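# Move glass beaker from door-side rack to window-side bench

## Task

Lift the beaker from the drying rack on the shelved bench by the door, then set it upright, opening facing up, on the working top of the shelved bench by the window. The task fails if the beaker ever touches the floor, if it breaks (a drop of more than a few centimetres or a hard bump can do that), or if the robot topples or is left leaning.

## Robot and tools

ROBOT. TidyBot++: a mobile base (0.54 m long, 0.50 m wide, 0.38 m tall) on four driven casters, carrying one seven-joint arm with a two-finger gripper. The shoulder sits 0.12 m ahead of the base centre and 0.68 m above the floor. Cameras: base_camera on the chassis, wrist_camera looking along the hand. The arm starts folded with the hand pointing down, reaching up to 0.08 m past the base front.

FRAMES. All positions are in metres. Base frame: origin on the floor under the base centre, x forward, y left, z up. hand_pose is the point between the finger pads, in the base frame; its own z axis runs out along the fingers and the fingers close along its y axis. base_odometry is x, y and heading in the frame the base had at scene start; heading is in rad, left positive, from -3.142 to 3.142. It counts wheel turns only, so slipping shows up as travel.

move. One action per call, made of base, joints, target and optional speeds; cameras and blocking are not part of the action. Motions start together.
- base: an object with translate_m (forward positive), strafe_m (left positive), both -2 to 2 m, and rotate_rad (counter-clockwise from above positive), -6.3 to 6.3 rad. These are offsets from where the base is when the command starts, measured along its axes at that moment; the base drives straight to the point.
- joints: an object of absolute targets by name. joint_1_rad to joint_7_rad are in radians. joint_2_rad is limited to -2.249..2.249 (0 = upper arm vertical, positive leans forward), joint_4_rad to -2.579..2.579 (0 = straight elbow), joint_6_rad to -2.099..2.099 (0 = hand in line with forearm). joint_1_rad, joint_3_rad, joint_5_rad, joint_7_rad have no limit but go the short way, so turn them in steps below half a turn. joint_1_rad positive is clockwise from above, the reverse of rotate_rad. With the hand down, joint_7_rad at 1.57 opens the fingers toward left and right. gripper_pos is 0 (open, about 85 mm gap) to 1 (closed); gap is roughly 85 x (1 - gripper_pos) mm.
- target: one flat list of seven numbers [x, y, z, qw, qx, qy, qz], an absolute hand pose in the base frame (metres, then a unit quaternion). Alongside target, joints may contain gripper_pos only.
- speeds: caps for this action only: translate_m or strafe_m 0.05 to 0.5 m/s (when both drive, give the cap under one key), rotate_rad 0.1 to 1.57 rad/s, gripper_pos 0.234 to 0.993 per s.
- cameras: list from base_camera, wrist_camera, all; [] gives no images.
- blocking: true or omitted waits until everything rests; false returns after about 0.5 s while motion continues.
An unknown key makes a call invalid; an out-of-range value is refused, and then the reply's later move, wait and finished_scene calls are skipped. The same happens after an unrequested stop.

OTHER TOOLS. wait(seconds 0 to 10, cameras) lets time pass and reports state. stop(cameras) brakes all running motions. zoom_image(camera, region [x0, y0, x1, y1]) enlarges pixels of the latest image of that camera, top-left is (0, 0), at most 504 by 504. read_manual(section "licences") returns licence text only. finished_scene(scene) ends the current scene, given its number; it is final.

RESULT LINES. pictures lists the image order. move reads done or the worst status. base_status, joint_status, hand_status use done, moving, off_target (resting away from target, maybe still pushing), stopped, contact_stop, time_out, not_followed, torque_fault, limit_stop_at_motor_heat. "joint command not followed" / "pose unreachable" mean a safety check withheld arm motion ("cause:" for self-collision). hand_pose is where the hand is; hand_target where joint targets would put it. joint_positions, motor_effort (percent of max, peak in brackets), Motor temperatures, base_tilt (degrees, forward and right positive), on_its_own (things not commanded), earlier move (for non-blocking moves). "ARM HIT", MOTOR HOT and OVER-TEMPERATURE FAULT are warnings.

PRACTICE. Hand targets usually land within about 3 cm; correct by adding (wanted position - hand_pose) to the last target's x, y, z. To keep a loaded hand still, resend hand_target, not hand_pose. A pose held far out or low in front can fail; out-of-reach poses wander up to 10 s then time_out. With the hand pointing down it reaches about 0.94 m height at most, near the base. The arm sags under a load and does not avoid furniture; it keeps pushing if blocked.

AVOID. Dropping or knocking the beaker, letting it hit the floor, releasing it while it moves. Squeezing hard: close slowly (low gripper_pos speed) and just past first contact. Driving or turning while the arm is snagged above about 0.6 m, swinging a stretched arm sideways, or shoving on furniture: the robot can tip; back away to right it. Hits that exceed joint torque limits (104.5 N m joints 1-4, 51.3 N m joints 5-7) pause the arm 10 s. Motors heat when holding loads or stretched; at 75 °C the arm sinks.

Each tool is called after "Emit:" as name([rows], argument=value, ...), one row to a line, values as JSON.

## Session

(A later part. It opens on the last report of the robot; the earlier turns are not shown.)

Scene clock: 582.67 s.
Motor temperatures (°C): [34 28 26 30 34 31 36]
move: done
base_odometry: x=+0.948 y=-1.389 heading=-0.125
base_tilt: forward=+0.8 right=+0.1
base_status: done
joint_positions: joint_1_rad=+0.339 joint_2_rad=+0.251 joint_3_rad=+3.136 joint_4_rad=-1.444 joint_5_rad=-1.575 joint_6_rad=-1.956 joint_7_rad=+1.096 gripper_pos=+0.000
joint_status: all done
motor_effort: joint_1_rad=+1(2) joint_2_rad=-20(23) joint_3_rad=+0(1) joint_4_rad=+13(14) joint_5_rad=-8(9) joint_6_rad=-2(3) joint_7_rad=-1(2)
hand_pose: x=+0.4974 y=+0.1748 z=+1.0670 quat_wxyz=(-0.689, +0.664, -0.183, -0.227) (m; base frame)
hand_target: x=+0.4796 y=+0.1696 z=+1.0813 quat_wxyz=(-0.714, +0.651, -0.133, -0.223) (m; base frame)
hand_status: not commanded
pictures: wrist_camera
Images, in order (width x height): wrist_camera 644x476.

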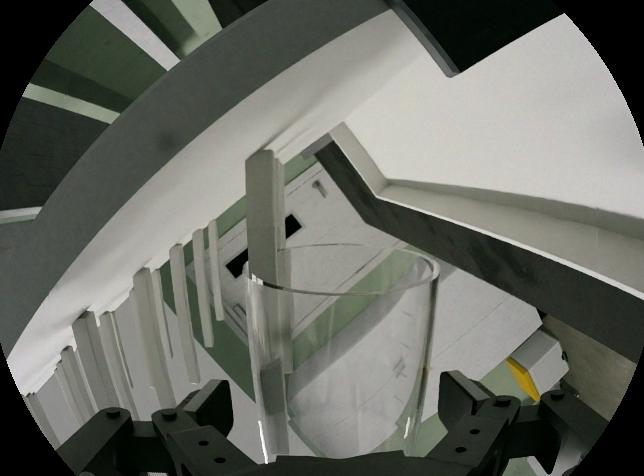

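Emit:
move(joints={"gripper_pos": 0.22}, speeds={"gripper_pos": 0.234}, cameras=["wrist_camera"])

Scene clock: 597.43 s.
Motor temperatures (°C): [34 28 26 30 34 31 36]
move: done
base_odometry: x=+0.948 y=-1.389 heading=-0.125
base_tilt: forward=+0.9 right=+0.1
base_status: not commanded
joint_positions: joint_1_rad=+0.339 joint_2_rad=+0.251 joint_3_rad=+3.136 joint_4_rad=-1.444 joint_5_rad=-1.576 joint_6_rad=-1.956 joint_7_rad=+1.096 gripper_pos=+0.214
joint_status: all done
motor_effort: joint_1_rad=+0(2) joint_2_rad=-21(21) joint_3_rad=-1(1) joint_4_rad=+12(14) joint_5_rad=-8(10) joint_6_rad=-2(3) joint_7_rad=-1(1)
hand_pose: x=+0.4974 y=+0.1748 z=+1.0670 quat_wxyz=(-0.689, +0.664, -0.183, -0.227) (m; base frame)
hand_target: x=+0.4796 y=+0.1696 z=+1.0813 quat_wxyz=(-0.714, +0.651, -0.133, -0.223) (m; base frame)
hand_status: not commanded
pictures: wrist_camera
Images, in order (width x height): wrist_camera 644x476.

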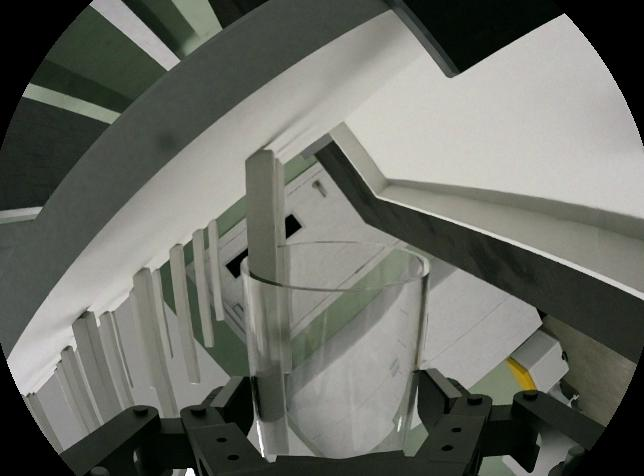

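Emit:
move(joints={"gripper_pos": 0.26}, speeds={"gripper_pos": 0.234}, cameras=["wrist_camera"])

Scene clock: 603.73 s.
Motor temperatures (°C): [34 29 26 30 34 31 36]
move: done
base_odometry: x=+0.948 y=-1.389 heading=-0.125
base_tilt: forward=+0.8 right=+0.1
base_status: not commanded
joint_positions: joint_1_rad=+0.339 joint_2_rad=+0.251 joint_3_rad=+3.136 joint_4_rad=-1.444 joint_5_rad=-1.576 joint_6_rad=-1.956 joint_7_rad=+1.096 gripper_pos=+0.238
joint_status: all done
motor_effort: joint_1_rad=+0(0) joint_2_rad=-20(21) joint_3_rad=-2(2) joint_4_rad=+13(14) joint_5_rad=-8(8) joint_6_rad=-2(3) joint_7_rad=-1(1)
hand_pose: x=+0.4975 y=+0.1746 z=+1.0671 quat_wxyz=(-0.689, +0.663, -0.184, -0.227) (m; base frame)
hand_target: x=+0.4796 y=+0.1696 z=+1.0813 quat_wxyz=(-0.714, +0.651, -0.133, -0.223) (m; base frame)
hand_status: not commanded
pictures: wrist_camera
Images, in order (width x height): wrist_camera 644x476.

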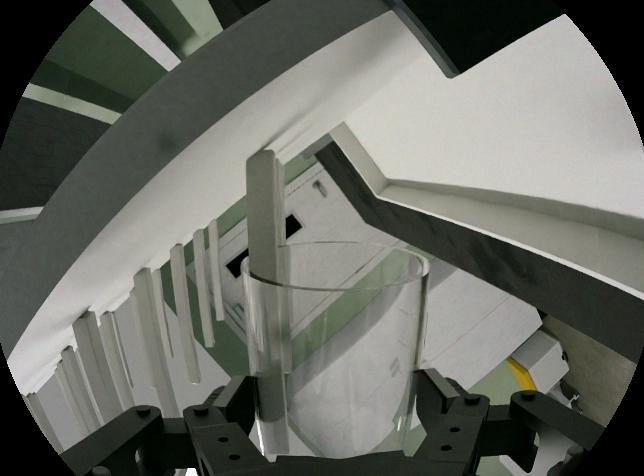

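Emit:
move(joints={"joint_4_rad": -1.35, "joint_7_rad": 1.06}, base={"translate_m": -0.04}, speeds={"translate_m": 0.1}, cameras=["wrist_camera"])

Scene clock: 614.53 s.
Motor temperatures (°C): [34 29 26 30 34 31 36]
move: done
base_odometry: x=+0.909 y=-1.383 heading=-0.125
base_tilt: forward=+0.9 right=+0.1
base_status: done
joint_positions: joint_1_rad=+0.349 joint_2_rad=+0.252 joint_3_rad=+3.137 joint_4_rad=-1.374 joint_5_rad=-1.607 joint_6_rad=-1.959 joint_7_rad=+1.095 gripper_pos=+0.238
joint_status: all done
motor_effort: joint_1_rad=+1(2) joint_2_rad=-21(25) joint_3_rad=-1(4) joint_4_rad=+13(13) joint_5_rad=-7(7) joint_6_rad=-4(10) joint_7_rad=-1(2)
hand_pose: x=+0.5004 y=+0.1698 z=+1.0896 quat_wxyz=(-0.699, +0.668, -0.160, -0.199) (m; base frame)
hand_target: x=+0.4794 y=+0.1696 z=+1.1020 quat_wxyz=(-0.696, +0.669, -0.136, -0.223) (m; base frame)
hand_status: not commanded
pictures: wrist_camera
Images, in order (width x height): wrist_camera 644x476.

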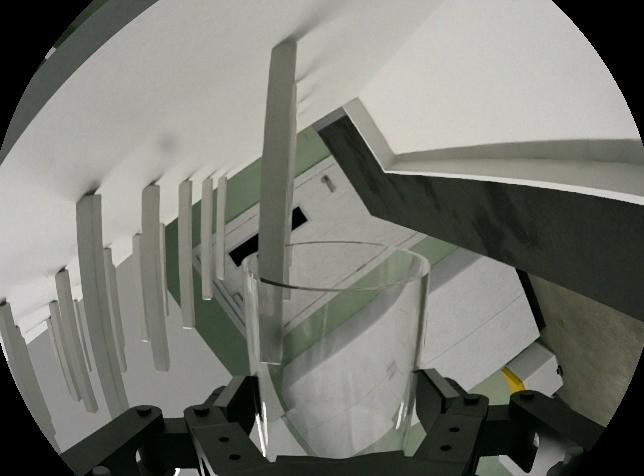

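Emit:
move(joints={"joint_4_rad": -1.235, "joint_7_rad": 0.92}, base={"translate_m": -0.045}, speeds={"translate_m": 0.1}, cameras=["wrist_camera"])

Scene clock: 626.90 s.
Motor temperatures (°C): [34 29 26 30 34 31 36]
move: done
base_odometry: x=+0.864 y=-1.378 heading=-0.124
base_tilt: forward=+0.8 right=+0.1
base_status: done
joint_positions: joint_1_rad=+0.349 joint_2_rad=+0.253 joint_3_rad=+3.137 joint_4_rad=-1.265 joint_5_rad=-1.623 joint_6_rad=-1.998 joint_7_rad=+0.999 gripper_pos=+0.238
joint_status: all done
motor_effort: joint_1_rad=+2(2) joint_2_rad=-21(26) joint_3_rad=-1(2) joint_4_rad=+14(14) joint_5_rad=-9(10) joint_6_rad=+0(12) joint_7_rad=-1(2)
hand_pose: x=+0.4872 y=+0.1691 z=+1.1144 quat_wxyz=(-0.686, +0.682, -0.144, -0.208) (m; base frame)
hand_target: x=+0.4770 y=+0.1704 z=+1.1226 quat_wxyz=(-0.675, +0.684, -0.150, -0.231) (m; base frame)
hand_status: not commanded
pictures: wrist_camera
Images, in order (width x height): wrist_camera 644x476.

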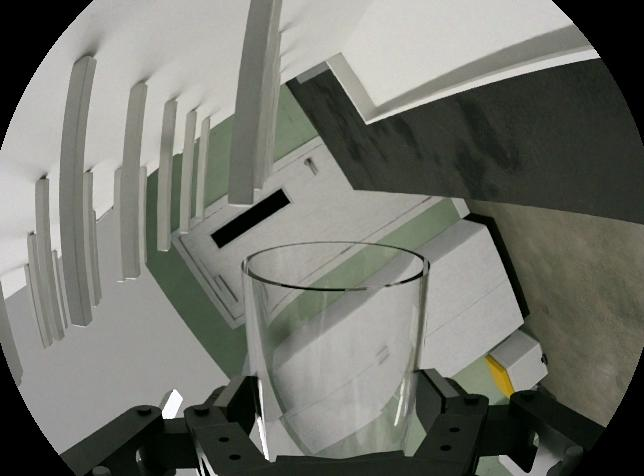

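Emit:
move(base={"translate_m": -0.3, "strafe_m": 0.1}, speeds={"translate_m": 0.25}, cameras=[])

Emit:
move(base={"translate_m": -0.25, "strafe_m": 0.5}, joints={"joint_7_rad": 3.05})

Scene clock: 642.47 s.
Motor temperatures (°C): [34 29 26 30 34 31 36]
move: done
base_odometry: x=+0.579 y=-1.241 heading=-0.124
base_tilt: forward=+0.8 right=+0.1
base_status: done
joint_positions: joint_1_rad=+0.349 joint_2_rad=+0.253 joint_3_rad=+3.137 joint_4_rad=-1.265 joint_5_rad=-1.623 joint_6_rad=-1.998 joint_7_rad=+0.998 gripper_pos=+0.238
joint_status: not commanded
motor_effort: joint_1_rad=+1(2) joint_2_rad=-20(26) joint_3_rad=-1(1) joint_4_rad=+13(14) joint_5_rad=-9(10) joint_6_rad=+0(2) joint_7_rad=-1(1)
hand_pose: x=+0.4870 y=+0.1692 z=+1.1145 quat_wxyz=(-0.686, +0.682, -0.144, -0.208) (m; base frame)
hand_target: x=+0.4770 y=+0.1704 z=+1.1226 quat_wxyz=(-0.675, +0.684, -0.150, -0.231) (m; base frame)
hand_status: not commanded
pictures: none
No camera images: "cameras" was empty.

Scene clock: 645.03 s.
Motor temperatures (°C): [34 29 26 30 34 31 36]
move: done
base_odometry: x=+0.393 y=-0.714 heading=-0.124
base_tilt: forward=+0.8 right=+0.1
base_status: done
joint_positions: joint_1_rad=+0.348 joint_2_rad=+0.253 joint_3_rad=+3.134 joint_4_rad=-1.265 joint_5_rad=-1.623 joint_6_rad=-1.998 joint_7_rad=+2.971 gripper_pos=+0.238
joint_status: all done
motor_effort: joint_1_rad=+1(3) joint_2_rad=-20(22) joint_3_rad=-1(3) joint_4_rad=+14(14) joint_5_rad=-9(10) joint_6_rad=+0(2) joint_7_rad=-1(2)
hand_pose: x=+0.4863 y=+0.1700 z=+1.1148 quat_wxyz=(-0.552, +0.496, +0.490, +0.457) (m; base frame)
hand_target: x=+0.4770 y=+0.1704 z=+1.1226 quat_wxyz=(-0.529, +0.463, +0.526, +0.478) (m; base frame)
hand_status: not commanded
pictures: base_camera, wrist_camera
Images, in order (width x height): base_camera 644x364, wrist_camera 644x476.

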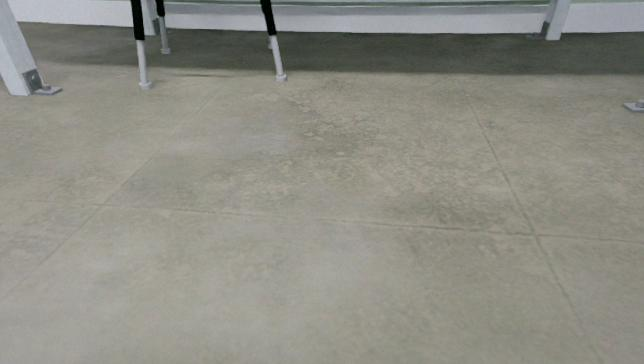

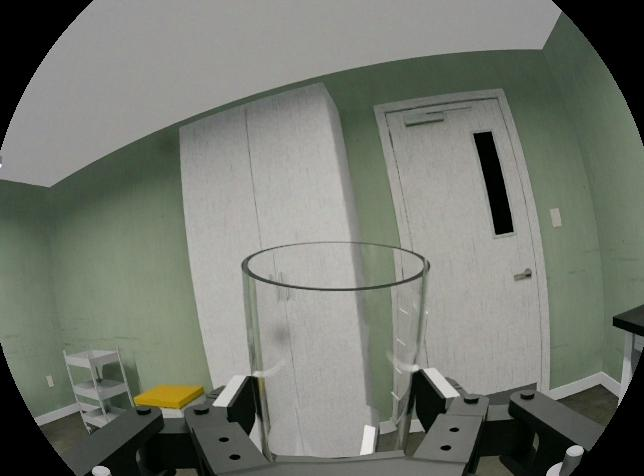

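Emit:
move(base={"translate_m": -0.43, "strafe_m": 0.35, "rotate_rad": 3.141}, speeds={"rotate_rad": 0.8, "translate_m": 0.3})

Scene clock: 663.30 s.
Motor temperatures (°C): [34 29 26 30 34 31 36]
move: done
base_odometry: x=+0.009 y=-0.314 heading=+3.016
base_tilt: forward=+0.8 right=+0.1
base_status: done
joint_positions: joint_1_rad=+0.350 joint_2_rad=+0.253 joint_3_rad=+3.132 joint_4_rad=-1.265 joint_5_rad=-1.623 joint_6_rad=-1.998 joint_7_rad=+2.971 gripper_pos=+0.238
joint_status: not commanded
motor_effort: joint_1_rad=+1(4) joint_2_rad=-20(26) joint_3_rad=-1(3) joint_4_rad=+13(14) joint_5_rad=-10(10) joint_6_rad=-1(1) joint_7_rad=-1(1)
hand_pose: x=+0.4864 y=+0.1699 z=+1.1147 quat_wxyz=(-0.553, +0.496, +0.490, +0.457) (m; base frame)
hand_target: x=+0.4770 y=+0.1704 z=+1.1226 quat_wxyz=(-0.529, +0.463, +0.526, +0.478) (m; base frame)
hand_status: not commanded
pictures: base_camera, wrist_camera
Images, in order (width x height): base_camera 644x364, wrist_camera 644x476.

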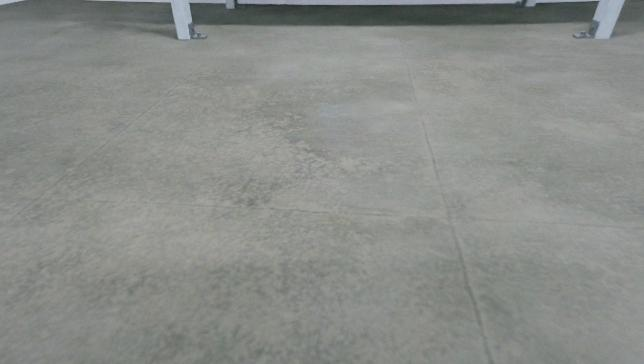

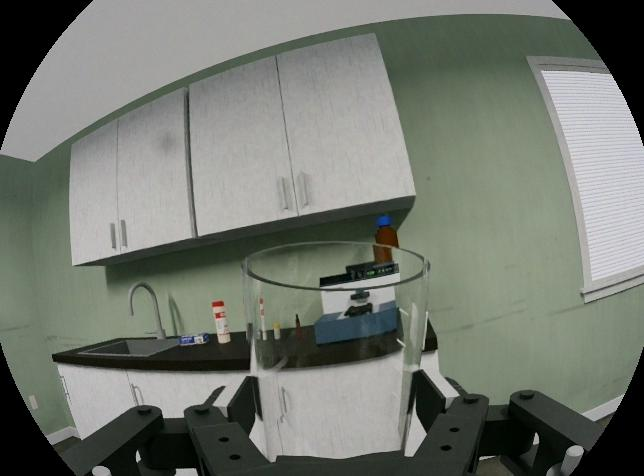

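Emit:
move(base={"translate_m": 1.12, "strafe_m": -0.1}, joints={"joint_7_rad": 3.15}, speeds={"translate_m": 0.35})

Scene clock: 684.07 s.
Motor temperatures (°C): [34 29 26 30 34 31 36]
move: done
base_odometry: x=-1.090 y=-0.075 heading=+3.018
base_tilt: forward=+0.9 right=+0.1
base_status: done
joint_positions: joint_1_rad=+0.350 joint_2_rad=+0.252 joint_3_rad=+3.132 joint_4_rad=-1.265 joint_5_rad=-1.623 joint_6_rad=-1.998 joint_7_rad=+3.087 gripper_pos=+0.238
joint_status: all done
motor_effort: joint_1_rad=+1(2) joint_2_rad=-20(23) joint_3_rad=-1(1) joint_4_rad=+13(14) joint_5_rad=-9(10) joint_6_rad=+1(2) joint_7_rad=-1(1)
hand_pose: x=+0.4860 y=+0.1701 z=+1.1150 quat_wxyz=(-0.525, +0.466, +0.518, +0.488) (m; base frame)
hand_target: x=+0.4770 y=+0.1704 z=+1.1226 quat_wxyz=(-0.505, +0.436, +0.548, +0.504) (m; base frame)
hand_status: not commanded
pictures: base_camera, wrist_camera
Images, in order (width x height): base_camera 644x364, wrist_camera 644x476.

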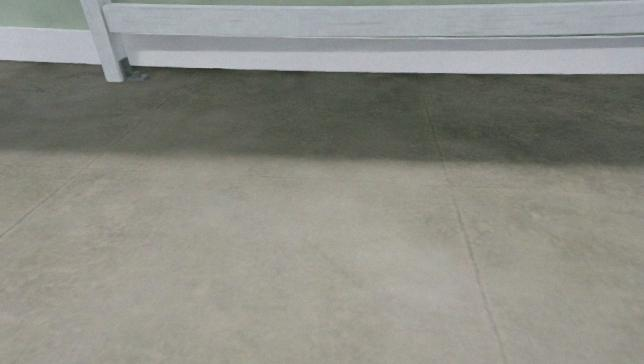

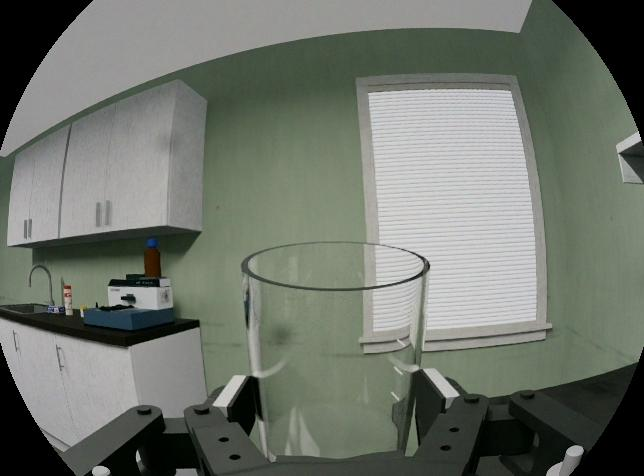

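Emit:
move(base={"translate_m": 0.27}, speeds={"translate_m": 0.2}, joints={"joint_7_rad": 3.2})

Scene clock: 696.83 s.
Motor temperatures (°C): [34 29 26 30 34 31 36]
move: done
base_odometry: x=-1.358 y=-0.041 heading=+3.017
base_tilt: forward=+0.8 right=+0.1
base_status: done
joint_positions: joint_1_rad=+0.350 joint_2_rad=+0.252 joint_3_rad=+3.132 joint_4_rad=-1.265 joint_5_rad=-1.623 joint_6_rad=-1.998 joint_7_rad=+3.138 gripper_pos=+0.238
joint_status: all done
motor_effort: joint_1_rad=+2(3) joint_2_rad=-21(23) joint_3_rad=-1(2) joint_4_rad=+13(14) joint_5_rad=-9(10) joint_6_rad=+1(2) joint_7_rad=-1(1)
hand_pose: x=+0.4860 y=+0.1701 z=+1.1150 quat_wxyz=(-0.512, +0.453, +0.530, +0.501) (m; base frame)
hand_target: x=+0.4770 y=+0.1704 z=+1.1226 quat_wxyz=(-0.492, +0.422, +0.559, +0.517) (m; base frame)
hand_status: not commanded
pictures: base_camera, wrist_camera
Images, in order (width x height): base_camera 644x364, wrist_camera 644x476.

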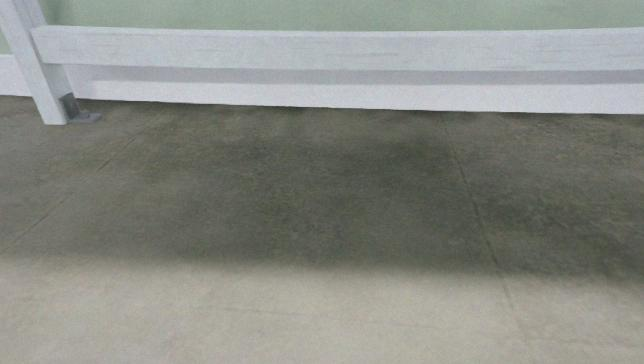

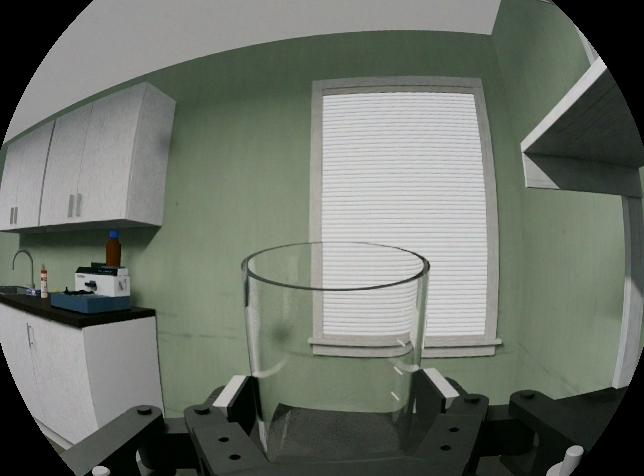

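Emit:
move(base={"translate_m": 0.07}, speeds={"translate_m": 0.1}, joints={"joint_4_rad": -1.47, "joint_5_rad": -1.50, "joint_7_rad": 3.37})

Scene clock: 730.83 s.
Motor temperatures (°C): [34 29 26 30 34 31 36]
move: done
base_odometry: x=-1.427 y=-0.032 heading=+3.017
base_tilt: forward=+0.8 right=+0.1
base_status: done
joint_positions: joint_1_rad=+0.358 joint_2_rad=+0.169 joint_3_rad=+3.133 joint_4_rad=-1.446 joint_5_rad=-1.558 joint_6_rad=-1.998 joint_7_rad=+3.290 gripper_pos=+0.238
joint_status: all done
motor_effort: joint_1_rad=+0(3) joint_2_rad=-4(21) joint_3_rad=+0(2) joint_4_rad=+13(16) joint_5_rad=-10(10) joint_6_rad=-2(5) joint_7_rad=-1(2)
hand_pose: x=+0.4565 y=+0.1790 z=+1.0856 quat_wxyz=(-0.495, +0.451, +0.541, +0.508) (m; base frame)
hand_target: x=+0.4744 y=+0.1713 z=+1.0444 quat_wxyz=(-0.514, +0.452, +0.542, +0.488) (m; base frame)
hand_status: not commanded
pictures: base_camera, wrist_camera
Images, in order (width x height): base_camera 644x364, wrist_camera 644x476.

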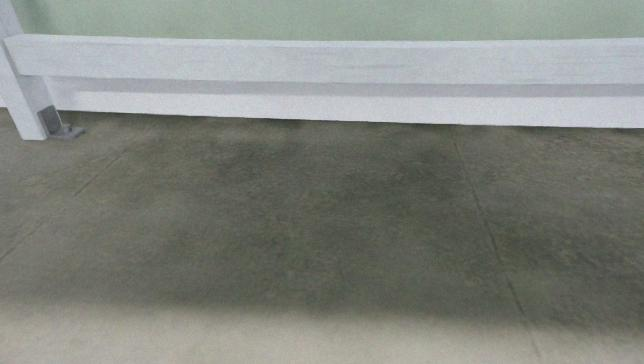

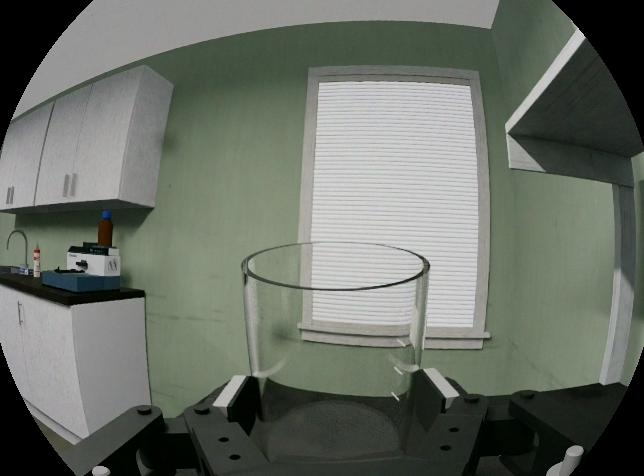

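Emit:
zoom_image(camera="wrist_camera", region=[180, 230, 480, 476])

Scaled by 1.680.

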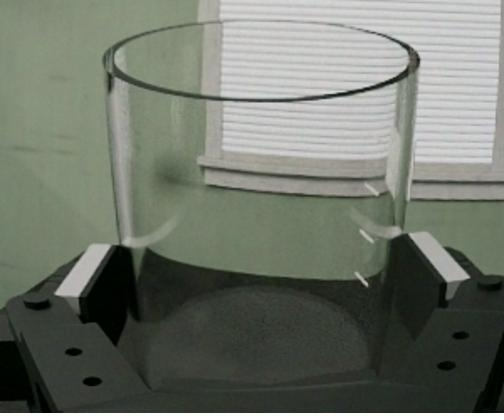

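Emit:
move(joints={"joint_2_rad": 0.3}, cameras=["wrist_camera"])

Scene clock: 758.07 s.
Motor temperatures (°C): [34 28 26 30 34 31 36]
move: off_target
base_odometry: x=-1.427 y=-0.032 heading=+3.017
base_tilt: forward=+0.8 right=+0.0
base_status: not commanded
joint_positions: joint_1_rad=+0.358 joint_2_rad=+0.171 joint_3_rad=+3.133 joint_4_rad=-1.446 joint_5_rad=-1.558 joint_6_rad=-1.998 joint_7_rad=+3.291 gripper_pos=+0.238
joint_status: joint_2_rad off_target (ended at +0.171, target +0.300)
motor_effort: joint_1_rad=+0(1) joint_2_rad=+1(4) joint_3_rad=+0(1) joint_4_rad=+13(14) joint_5_rad=-9(10) joint_6_rad=-1(2) joint_7_rad=-1(1)
hand_pose: x=+0.4574 y=+0.1787 z=+1.0849 quat_wxyz=(-0.496, +0.451, +0.540, +0.508) (m; base frame)
hand_target: x=+0.4911 y=+0.1652 z=+1.0302 quat_wxyz=(-0.530, +0.459, +0.525, +0.482) (m; base frame)
hand_status: not commanded
pictures: wrist_camera
Images, in order (width x height): wrist_camera 644x476.

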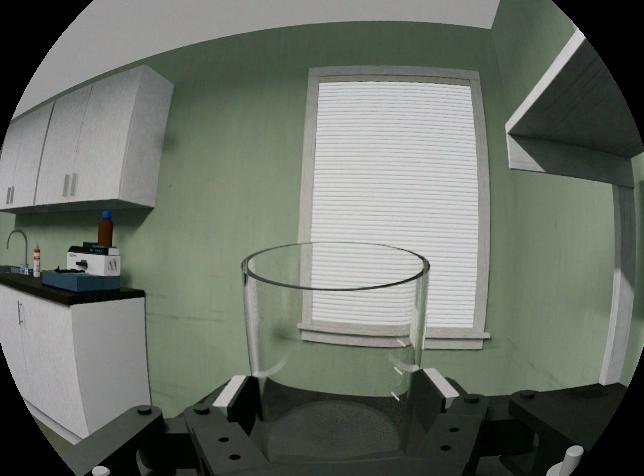

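Emit:
move(joints={"joint_2_rad": 0.25, "joint_4_rad": -1.33}, cameras=["wrist_camera"])

Scene clock: 822.07 s.
Motor temperatures (°C): [34 28 26 29 34 31 36]
move: done
base_odometry: x=-1.427 y=-0.032 heading=+3.017
base_tilt: forward=+0.8 right=+0.1
base_status: not commanded
joint_positions: joint_1_rad=+0.358 joint_2_rad=+0.170 joint_3_rad=+3.133 joint_4_rad=-1.364 joint_5_rad=-1.557 joint_6_rad=-1.998 joint_7_rad=+3.291 gripper_pos=+0.238
joint_status: all done
motor_effort: joint_1_rad=+0(0) joint_2_rad=-2(2) joint_3_rad=+0(0) joint_4_rad=+13(14) joint_5_rad=-9(10) joint_6_rad=+0(1) joint_7_rad=-1(1)
hand_pose: x=+0.4573 y=+0.1787 z=+1.1001 quat_wxyz=(-0.468, +0.438, +0.567, +0.518) (m; base frame)
hand_target: x=+0.4788 y=+0.1697 z=+1.0692 quat_wxyz=(-0.466, +0.431, +0.586, +0.504) (m; base frame)
hand_status: not commanded
pictures: wrist_camera
Images, in order (width x height): wrist_camera 644x476.

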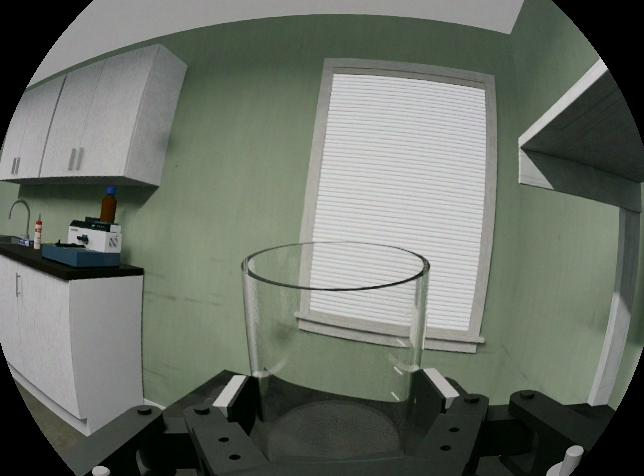

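Emit:
move(joints={"joint_2_rad": 0.1, "joint_7_rad": 3.25}, cameras=["wrist_camera"])

Scene clock: 830.80 s.
Motor temperatures (°C): [34 28 26 29 34 31 36]
move: done
base_odometry: x=-1.427 y=-0.032 heading=+3.017
base_tilt: forward=+0.8 right=+0.1
base_status: not commanded
joint_positions: joint_1_rad=+0.358 joint_2_rad=+0.132 joint_3_rad=+3.133 joint_4_rad=-1.364 joint_5_rad=-1.557 joint_6_rad=-1.998 joint_7_rad=+3.291 gripper_pos=+0.238
joint_status: all done
motor_effort: joint_1_rad=+1(2) joint_2_rad=-16(18) joint_3_rad=+0(1) joint_4_rad=+14(14) joint_5_rad=-10(10) joint_6_rad=+0(1) joint_7_rad=-1(2)
hand_pose: x=+0.4421 y=+0.1844 z=+1.1096 quat_wxyz=(-0.455, +0.432, +0.579, +0.522) (m; base frame)
hand_target: x=+0.4215 y=+0.1906 z=+1.1067 quat_wxyz=(-0.443, +0.443, +0.604, +0.492) (m; base frame)
hand_status: not commanded
pictures: wrist_camera
Images, in order (width x height): wrist_camera 644x476.

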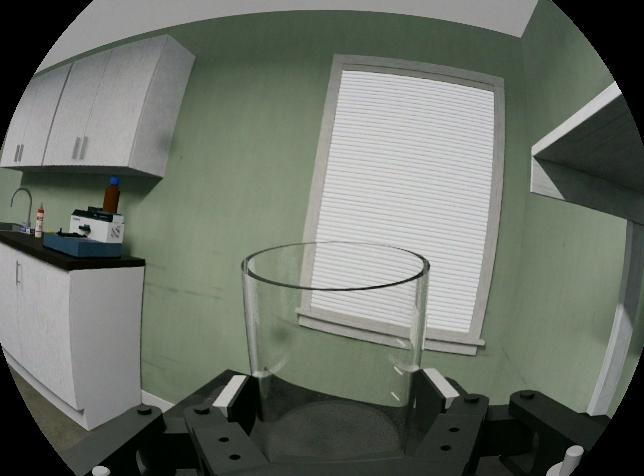

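Emit:
move(base={"translate_m": -0.5}, speeds={"translate_m": 0.3}, joints={"joint_2_rad": 0.25, "joint_4_rad": -1.30, "joint_6_rad": -2.02}, cameras=["wrist_camera"])

Emit:
move(joints={"joint_6_rad": -0.9}, cameras=["wrist_camera"])

Scene clock: 863.93 s.
Motor temperatures (°C): [34 28 26 30 34 31 36]
move: done
base_odometry: x=-0.931 y=-0.094 heading=+3.019
base_tilt: forward=+0.8 right=+0.1
base_status: done
joint_positions: joint_1_rad=+0.357 joint_2_rad=+0.228 joint_3_rad=+3.133 joint_4_rad=-1.337 joint_5_rad=-1.554 joint_6_rad=-1.998 joint_7_rad=+3.291 gripper_pos=+0.238
joint_status: all done
motor_effort: joint_1_rad=+2(4) joint_2_rad=-20(22) joint_3_rad=-1(3) joint_4_rad=+13(14) joint_5_rad=-10(10) joint_6_rad=+0(2) joint_7_rad=-1(1)
hand_pose: x=+0.4794 y=+0.1706 z=+1.0890 quat_wxyz=(-0.478, +0.444, +0.558, +0.513) (m; base frame)
hand_target: x=+0.4793 y=+0.1695 z=+1.0746 quat_wxyz=(-0.485, +0.461, +0.568, +0.479) (m; base frame)
hand_status: not commanded
pictures: wrist_camera
Images, in order (width x height): wrist_camera 644x476.

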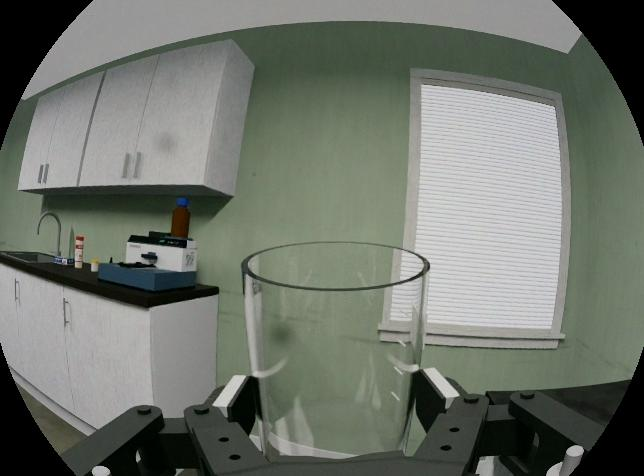

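Scene clock: 865.67 s.
Motor temperatures (°C): [34 28 26 30 34 31 36]
move: done
base_odometry: x=-0.931 y=-0.094 heading=+3.019
base_tilt: forward=+0.8 right=+0.1
base_status: not commanded
joint_positions: joint_1_rad=+0.357 joint_2_rad=+0.229 joint_3_rad=+3.133 joint_4_rad=-1.337 joint_5_rad=-1.554 joint_6_rad=-0.968 joint_7_rad=+3.291 gripper_pos=+0.238
joint_status: all done
motor_effort: joint_1_rad=+1(2) joint_2_rad=-25(26) joint_3_rad=-1(2) joint_4_rad=+18(19) joint_5_rad=-8(11) joint_6_rad=+0(2) joint_7_rad=-1(1)
hand_pose: x=+0.7576 y=+0.0407 z=+1.0905 quat_wxyz=(-0.159, +0.657, +0.270, +0.685) (m; base frame)
hand_target: x=+0.7771 y=+0.0259 z=+1.0839 quat_wxyz=(-0.135, +0.674, +0.256, +0.679) (m; base frame)
hand_status: not commanded
pictures: wrist_camera
Images, in order (width x height): wrist_camera 644x476.

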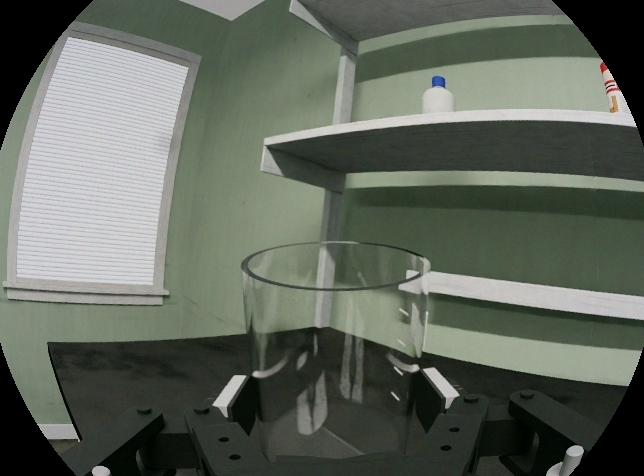

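Emit:
move(joints={"joint_1_rad": 0.35, "joint_2_rad": 0.265, "joint_3_rad": 3.135, "joint_4_rad": -1.34, "joint_5_rad": -1.57, "joint_6_rad": -0.97, "joint_7_rad": 3.12}, base={"translate_m": 0.26}, speeds={"translate_m": 0.2}, cameras=["wrist_camera", "base_camera"])

Scene clock: 913.83 s.
Motor temperatures (°C): [34 28 26 30 34 31 36]
move: done
base_odometry: x=-1.189 y=-0.063 heading=+3.020
base_tilt: forward=+0.8 right=+0.1
base_status: done
joint_positions: joint_1_rad=+0.357 joint_2_rad=+0.242 joint_3_rad=+3.133 joint_4_rad=-1.341 joint_5_rad=-1.560 joint_6_rad=-0.969 joint_7_rad=+3.184 gripper_pos=+0.238
joint_status: all done
motor_effort: joint_1_rad=+1(3) joint_2_rad=-25(29) joint_3_rad=-1(2) joint_4_rad=+19(20) joint_5_rad=-8(9) joint_6_rad=-1(2) joint_7_rad=-1(2)
hand_pose: x=+0.7625 y=+0.0391 z=+1.0824 quat_wxyz=(-0.202, +0.674, +0.230, +0.672) (m; base frame)
hand_target: x=+0.7707 y=+0.0399 z=+1.0717 quat_wxyz=(-0.233, +0.684, +0.203, +0.661) (m; base frame)
hand_status: not commanded
pictures: base_camera, wrist_camera
Images, in order (width x height): base_camera 644x364, wrist_camera 644x476.

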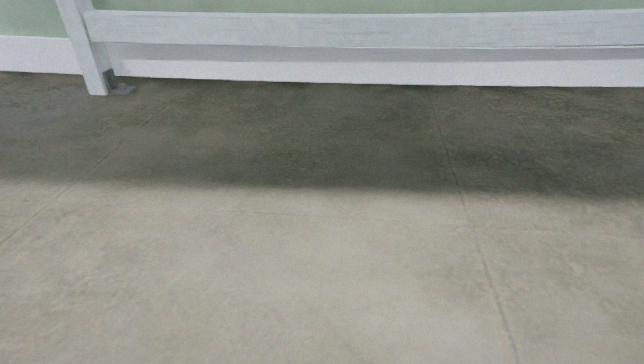

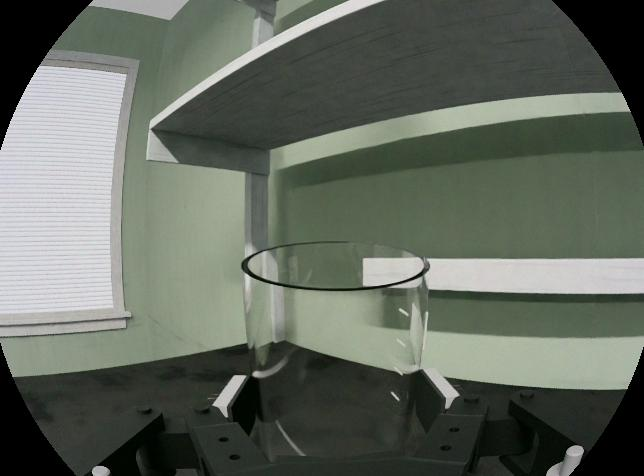

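Emit:
move(joints={"joint_2_rad": 0.285, "joint_4_rad": -1.53, "joint_5_rad": -1.72, "joint_6_rad": -1.0, "joint_7_rad": 3.37}, cameras=["wrist_camera"])

Scene clock: 928.03 s.
Motor temperatures (°C): [34 28 26 30 34 31 36]
move: done
base_odometry: x=-1.189 y=-0.063 heading=+3.020
base_tilt: forward=+0.8 right=+0.1
base_status: not commanded
joint_positions: joint_1_rad=+0.357 joint_2_rad=+0.258 joint_3_rad=+3.133 joint_4_rad=-1.513 joint_5_rad=-1.652 joint_6_rad=-0.969 joint_7_rad=+3.294 gripper_pos=+0.238
joint_status: all done
motor_effort: joint_1_rad=+2(2) joint_2_rad=-25(27) joint_3_rad=-1(1) joint_4_rad=+17(20) joint_5_rad=-9(10) joint_6_rad=-3(3) joint_7_rad=-1(3)
hand_pose: x=+0.7629 y=+0.0381 z=+1.0126 quat_wxyz=(-0.229, +0.695, +0.199, +0.652) (m; base frame)
hand_target: x=+0.7675 y=+0.0434 z=+1.0076 quat_wxyz=(-0.241, +0.680, +0.203, +0.662) (m; base frame)
hand_status: not commanded
pictures: wrist_camera
Images, in order (width x height): wrist_camera 644x476.

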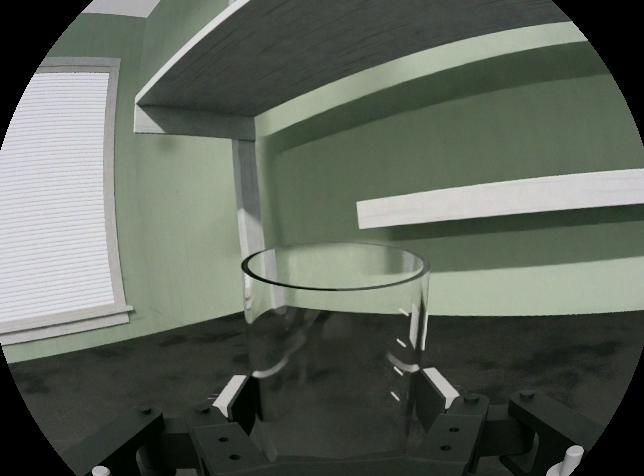

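Emit:
move(joints={"joint_2_rad": 0.305, "joint_4_rad": -1.62, "joint_5_rad": -1.84, "joint_6_rad": -1.04, "joint_7_rad": 3.54}, cameras=["wrist_camera"])

Scene clock: 936.73 s.
Motor temperatures (°C): [34 28 26 30 34 31 36]
move: done
base_odometry: x=-1.189 y=-0.063 heading=+3.020
base_tilt: forward=+0.8 right=+0.1
base_status: not commanded
joint_positions: joint_1_rad=+0.357 joint_2_rad=+0.275 joint_3_rad=+3.133 joint_4_rad=-1.603 joint_5_rad=-1.773 joint_6_rad=-0.974 joint_7_rad=+3.460 gripper_pos=+0.238
joint_status: all done
motor_effort: joint_1_rad=+2(2) joint_2_rad=-26(27) joint_3_rad=-1(1) joint_4_rad=+18(19) joint_5_rad=-8(9) joint_6_rad=-4(5) joint_7_rad=-1(2)
hand_pose: x=+0.7659 y=+0.0331 z=+0.9891 quat_wxyz=(-0.223, +0.684, +0.192, +0.668) (m; base frame)
hand_target: x=+0.7654 y=+0.0438 z=+0.9873 quat_wxyz=(-0.241, +0.662, +0.203, +0.680) (m; base frame)
hand_status: not commanded
pictures: wrist_camera
Images, in order (width x height): wrist_camera 644x476.

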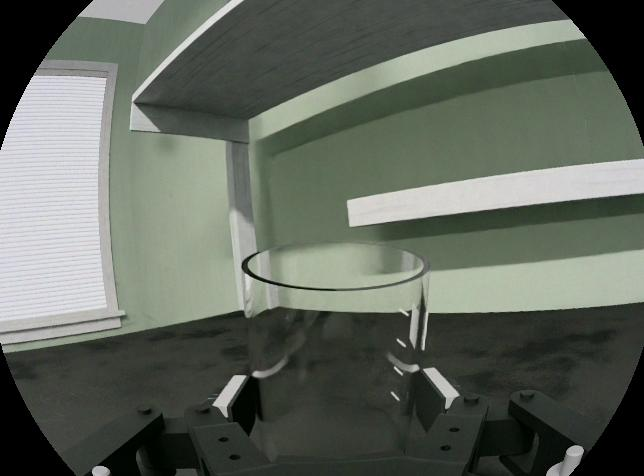

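Emit:
move(joints={"joint_2_rad": 0.32, "joint_4_rad": -1.68, "joint_5_rad": -1.88, "joint_6_rad": -1.05, "joint_7_rad": 3.66}, cameras=["wrist_camera"])

Scene clock: 947.90 s.
Motor temperatures (°C): [34 28 26 30 34 31 36]
move: done
base_odometry: x=-1.189 y=-0.063 heading=+3.020
base_tilt: forward=+0.8 right=+0.1
base_status: not commanded
joint_positions: joint_1_rad=+0.357 joint_2_rad=+0.279 joint_3_rad=+3.133 joint_4_rad=-1.654 joint_5_rad=-1.814 joint_6_rad=-0.976 joint_7_rad=+3.582 gripper_pos=+0.238
joint_status: all done
motor_effort: joint_1_rad=+0(2) joint_2_rad=-19(27) joint_3_rad=-2(2) joint_4_rad=+12(18) joint_5_rad=-8(10) joint_6_rad=-5(7) joint_7_rad=-1(2)
hand_pose: x=+0.7640 y=+0.0317 z=+0.9721 quat_wxyz=(-0.201, +0.680, +0.207, +0.674) (m; base frame)
hand_target: x=+0.7644 y=+0.0425 z=+0.9615 quat_wxyz=(-0.224, +0.661, +0.213, +0.683) (m; base frame)
hand_status: not commanded
pictures: wrist_camera
Images, in order (width x height): wrist_camera 644x476.

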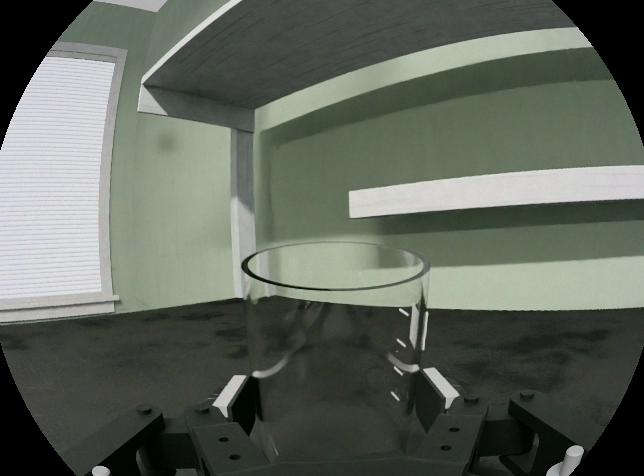

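Emit:
move(joints={"joint_2_rad": 0.325, "joint_4_rad": -1.695}, cameras=["wrist_camera"])

Emit:
zoom_image(camera="wrist_camera", region=[180, 230, 480, 476])

Scene clock: 957.80 s.
Motor temperatures (°C): [34 28 26 30 34 31 36]
move: done
base_odometry: x=-1.189 y=-0.063 heading=+3.020
base_tilt: forward=+0.8 right=+0.1
base_status: not commanded
joint_positions: joint_1_rad=+0.357 joint_2_rad=+0.279 joint_3_rad=+3.133 joint_4_rad=-1.654 joint_5_rad=-1.814 joint_6_rad=-0.976 joint_7_rad=+3.582 gripper_pos=+0.238
joint_status: all done
motor_effort: joint_1_rad=+1(1) joint_2_rad=-18(19) joint_3_rad=-1(2) joint_4_rad=+11(12) joint_5_rad=-8(8) joint_6_rad=-6(6) joint_7_rad=-1(1)
hand_pose: x=+0.7639 y=+0.0317 z=+0.9719 quat_wxyz=(-0.201, +0.680, +0.207, +0.674) (m; base frame)
hand_target: x=+0.7639 y=+0.0427 z=+0.9517 quat_wxyz=(-0.229, +0.667, +0.209, +0.678) (m; base frame)
hand_status: not commanded
pictures: wrist_camera
Images, in order (width x height): wrist_camera 644x476.

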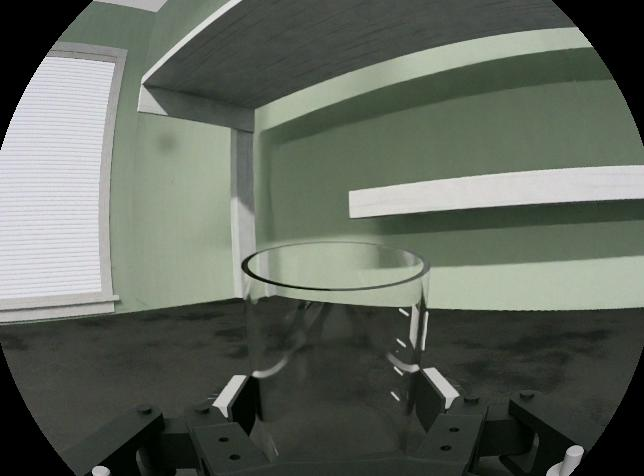

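Scaled by 1.680.

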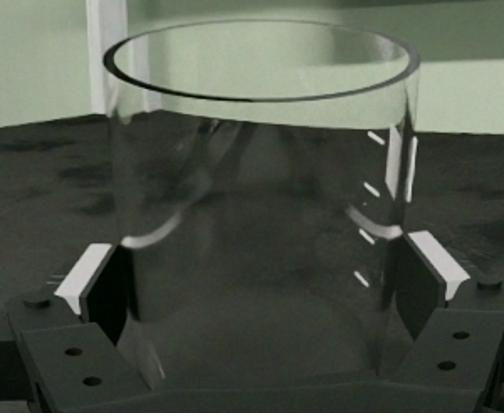

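Emit:
move(joints={"joint_2_rad": 0.29, "joint_4_rad": -1.665}, cameras=[])

Emit:
move(joints={"gripper_pos": 0.18}, speeds={"gripper_pos": 0.234}, cameras=["wrist_camera"])

Scene clock: 966.83 s.
Motor temperatures (°C): [34 28 26 30 34 31 36]
move: done
base_odometry: x=-1.189 y=-0.063 heading=+3.020
base_tilt: forward=+0.8 right=+0.1
base_status: not commanded
joint_positions: joint_1_rad=+0.357 joint_2_rad=+0.279 joint_3_rad=+3.133 joint_4_rad=-1.654 joint_5_rad=-1.814 joint_6_rad=-0.976 joint_7_rad=+3.582 gripper_pos=+0.238
joint_status: all done
motor_effort: joint_1_rad=+1(1) joint_2_rad=-21(21) joint_3_rad=-1(1) joint_4_rad=+14(15) joint_5_rad=-8(8) joint_6_rad=-5(5) joint_7_rad=-1(1)
hand_pose: x=+0.7638 y=+0.0317 z=+0.9722 quat_wxyz=(-0.201, +0.680, +0.207, +0.674) (m; base frame)
hand_target: x=+0.7577 y=+0.0450 z=+0.9861 quat_wxyz=(-0.215, +0.648, +0.223, +0.696) (m; base frame)
hand_status: not commanded
pictures: none
No camera images: "cameras" was empty.

Scene clock: 967.63 s.
Motor temperatures (°C): [34 28 26 30 34 31 36]
move: done
base_odometry: x=-1.189 y=-0.063 heading=+3.020
base_tilt: forward=+0.9 right=+0.1
base_status: not commanded
joint_positions: joint_1_rad=+0.357 joint_2_rad=+0.279 joint_3_rad=+3.133 joint_4_rad=-1.654 joint_5_rad=-1.820 joint_6_rad=-0.976 joint_7_rad=+3.582 gripper_pos=+0.180
joint_status: all done
motor_effort: joint_1_rad=+1(1) joint_2_rad=-21(21) joint_3_rad=-1(2) joint_4_rad=+15(15) joint_5_rad=-7(8) joint_6_rad=-5(6) joint_7_rad=-1(1)
hand_pose: x=+0.7642 y=+0.0312 z=+0.9736 quat_wxyz=(-0.201, +0.679, +0.205, +0.676) (m; base frame)
hand_target: x=+0.7577 y=+0.0450 z=+0.9861 quat_wxyz=(-0.215, +0.648, +0.223, +0.696) (m; base frame)
hand_status: not commanded
pictures: wrist_camera
Images, in order (width x height): wrist_camera 644x476.

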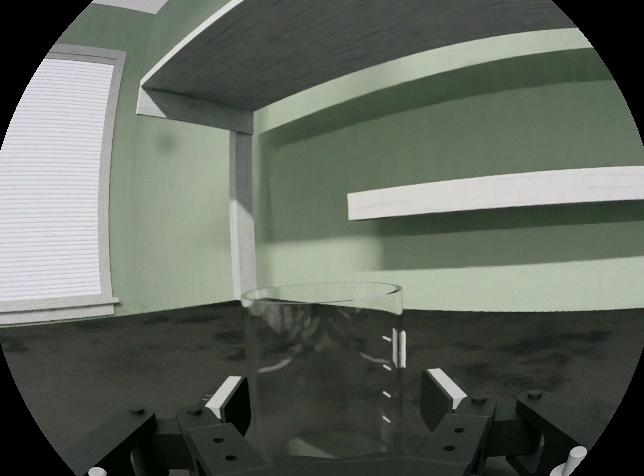

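Emit:
move(joints={"gripper_pos":0.0}, speeds={"gripper_pos":0.234}, cameras=["wrist_camera"])

Scene clock: 990.67 s.
Motor temperatures (°C): [34 28 26 30 34 31 36]
move: done
base_odometry: x=-1.189 y=-0.063 heading=+3.020
base_tilt: forward=+0.8 right=+0.1
base_status: not commanded
joint_positions: joint_1_rad=+0.357 joint_2_rad=+0.279 joint_3_rad=+3.133 joint_4_rad=-1.654 joint_5_rad=-1.820 joint_6_rad=-0.976 joint_7_rad=+3.582 gripper_pos=+0.000
joint_status: all done
motor_effort: joint_1_rad=+1(1) joint_2_rad=-21(21) joint_3_rad=-1(1) joint_4_rad=+14(15) joint_5_rad=-7(8) joint_6_rad=-4(5) joint_7_rad=-1(1)
hand_pose: x=+0.7642 y=+0.0312 z=+0.9736 quat_wxyz=(-0.201, +0.679, +0.205, +0.676) (m; base frame)
hand_target: x=+0.7577 y=+0.0450 z=+0.9861 quat_wxyz=(-0.215, +0.648, +0.223, +0.696) (m; base frame)
hand_status: not commanded
pictures: wrist_camera
Images, in order (width x height): wrist_camera 644x476.

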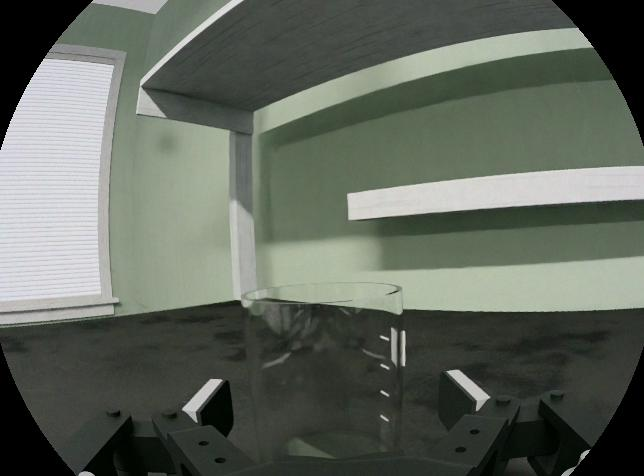

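Free and upright.

Emit:
move(base={"translate_m":-0.08,"strafe_m":-0.058}, speeds={"translate_m":0.06}, cameras=["wrist_camera"])

Emit:
move(base={"translate_m":-0.16,"strafe_m":-0.114}, speeds={"translate_m":0.1}, cameras=["wrist_camera"])

Scene clock: 999.00 s.
Motor temperatures (°C): [34 29 26 30 34 31 36]
move: done
base_odometry: x=-1.103 y=-0.014 heading=+3.020
base_tilt: forward=+0.8 right=+0.1
base_status: done
joint_positions: joint_1_rad=+0.355 joint_2_rad=+0.279 joint_3_rad=+3.133 joint_4_rad=-1.654 joint_5_rad=-1.822 joint_6_rad=-0.976 joint_7_rad=+3.582 gripper_pos=+0.000
joint_status: not commanded
motor_effort: joint_1_rad=+2(5) joint_2_rad=-22(24) joint_3_rad=-1(2) joint_4_rad=+15(17) joint_5_rad=-7(8) joint_6_rad=-4(5) joint_7_rad=-1(1)
hand_pose: x=+0.7641 y=+0.0327 z=+0.9740 quat_wxyz=(-0.203, +0.678, +0.205, +0.676) (m; base frame)
hand_target: x=+0.7577 y=+0.0450 z=+0.9861 quat_wxyz=(-0.215, +0.648, +0.223, +0.696) (m; base frame)
hand_status: not commanded
pictures: wrist_camera
Images, in order (width x height): wrist_camera 644x476.

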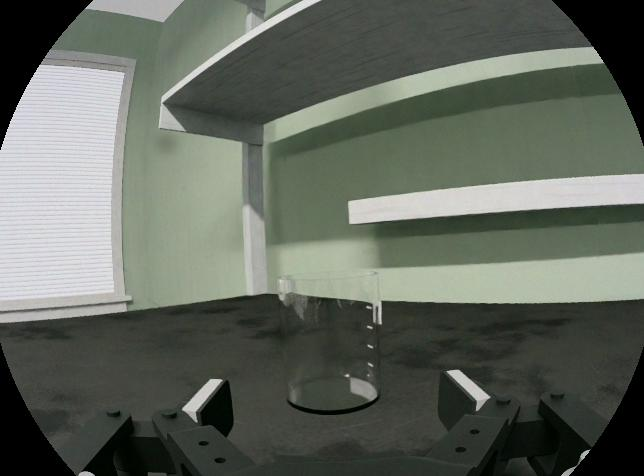

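Scene clock: 1001.50 s.
Motor temperatures (°C): [34 29 26 30 34 31 36]
move: done
base_odometry: x=-0.930 y=+0.080 heading=+3.020
base_tilt: forward=+0.8 right=+0.1
base_status: done
joint_positions: joint_1_rad=+0.353 joint_2_rad=+0.279 joint_3_rad=+3.133 joint_4_rad=-1.655 joint_5_rad=-1.822 joint_6_rad=-0.977 joint_7_rad=+3.582 gripper_pos=+0.000
joint_status: not commanded
motor_effort: joint_1_rad=+1(4) joint_2_rad=-24(26) joint_3_rad=-1(2) joint_4_rad=+17(17) joint_5_rad=-6(7) joint_6_rad=-5(5) joint_7_rad=-1(1)
hand_pose: x=+0.7640 y=+0.0341 z=+0.9737 quat_wxyz=(-0.204, +0.678, +0.205, +0.676) (m; base frame)
hand_target: x=+0.7577 y=+0.0450 z=+0.9861 quat_wxyz=(-0.215, +0.648, +0.223, +0.696) (m; base frame)
hand_status: not commanded
pictures: wrist_camera
Images, in order (width x height): wrist_camera 644x476.

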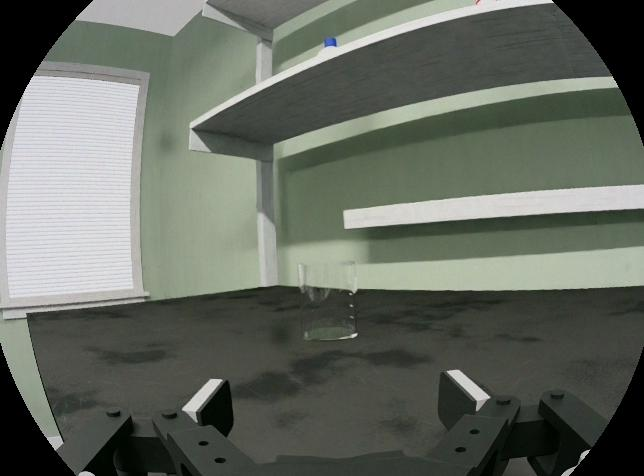

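Emit:
finished_scene(scene=2)

The scene is finished: the task was done.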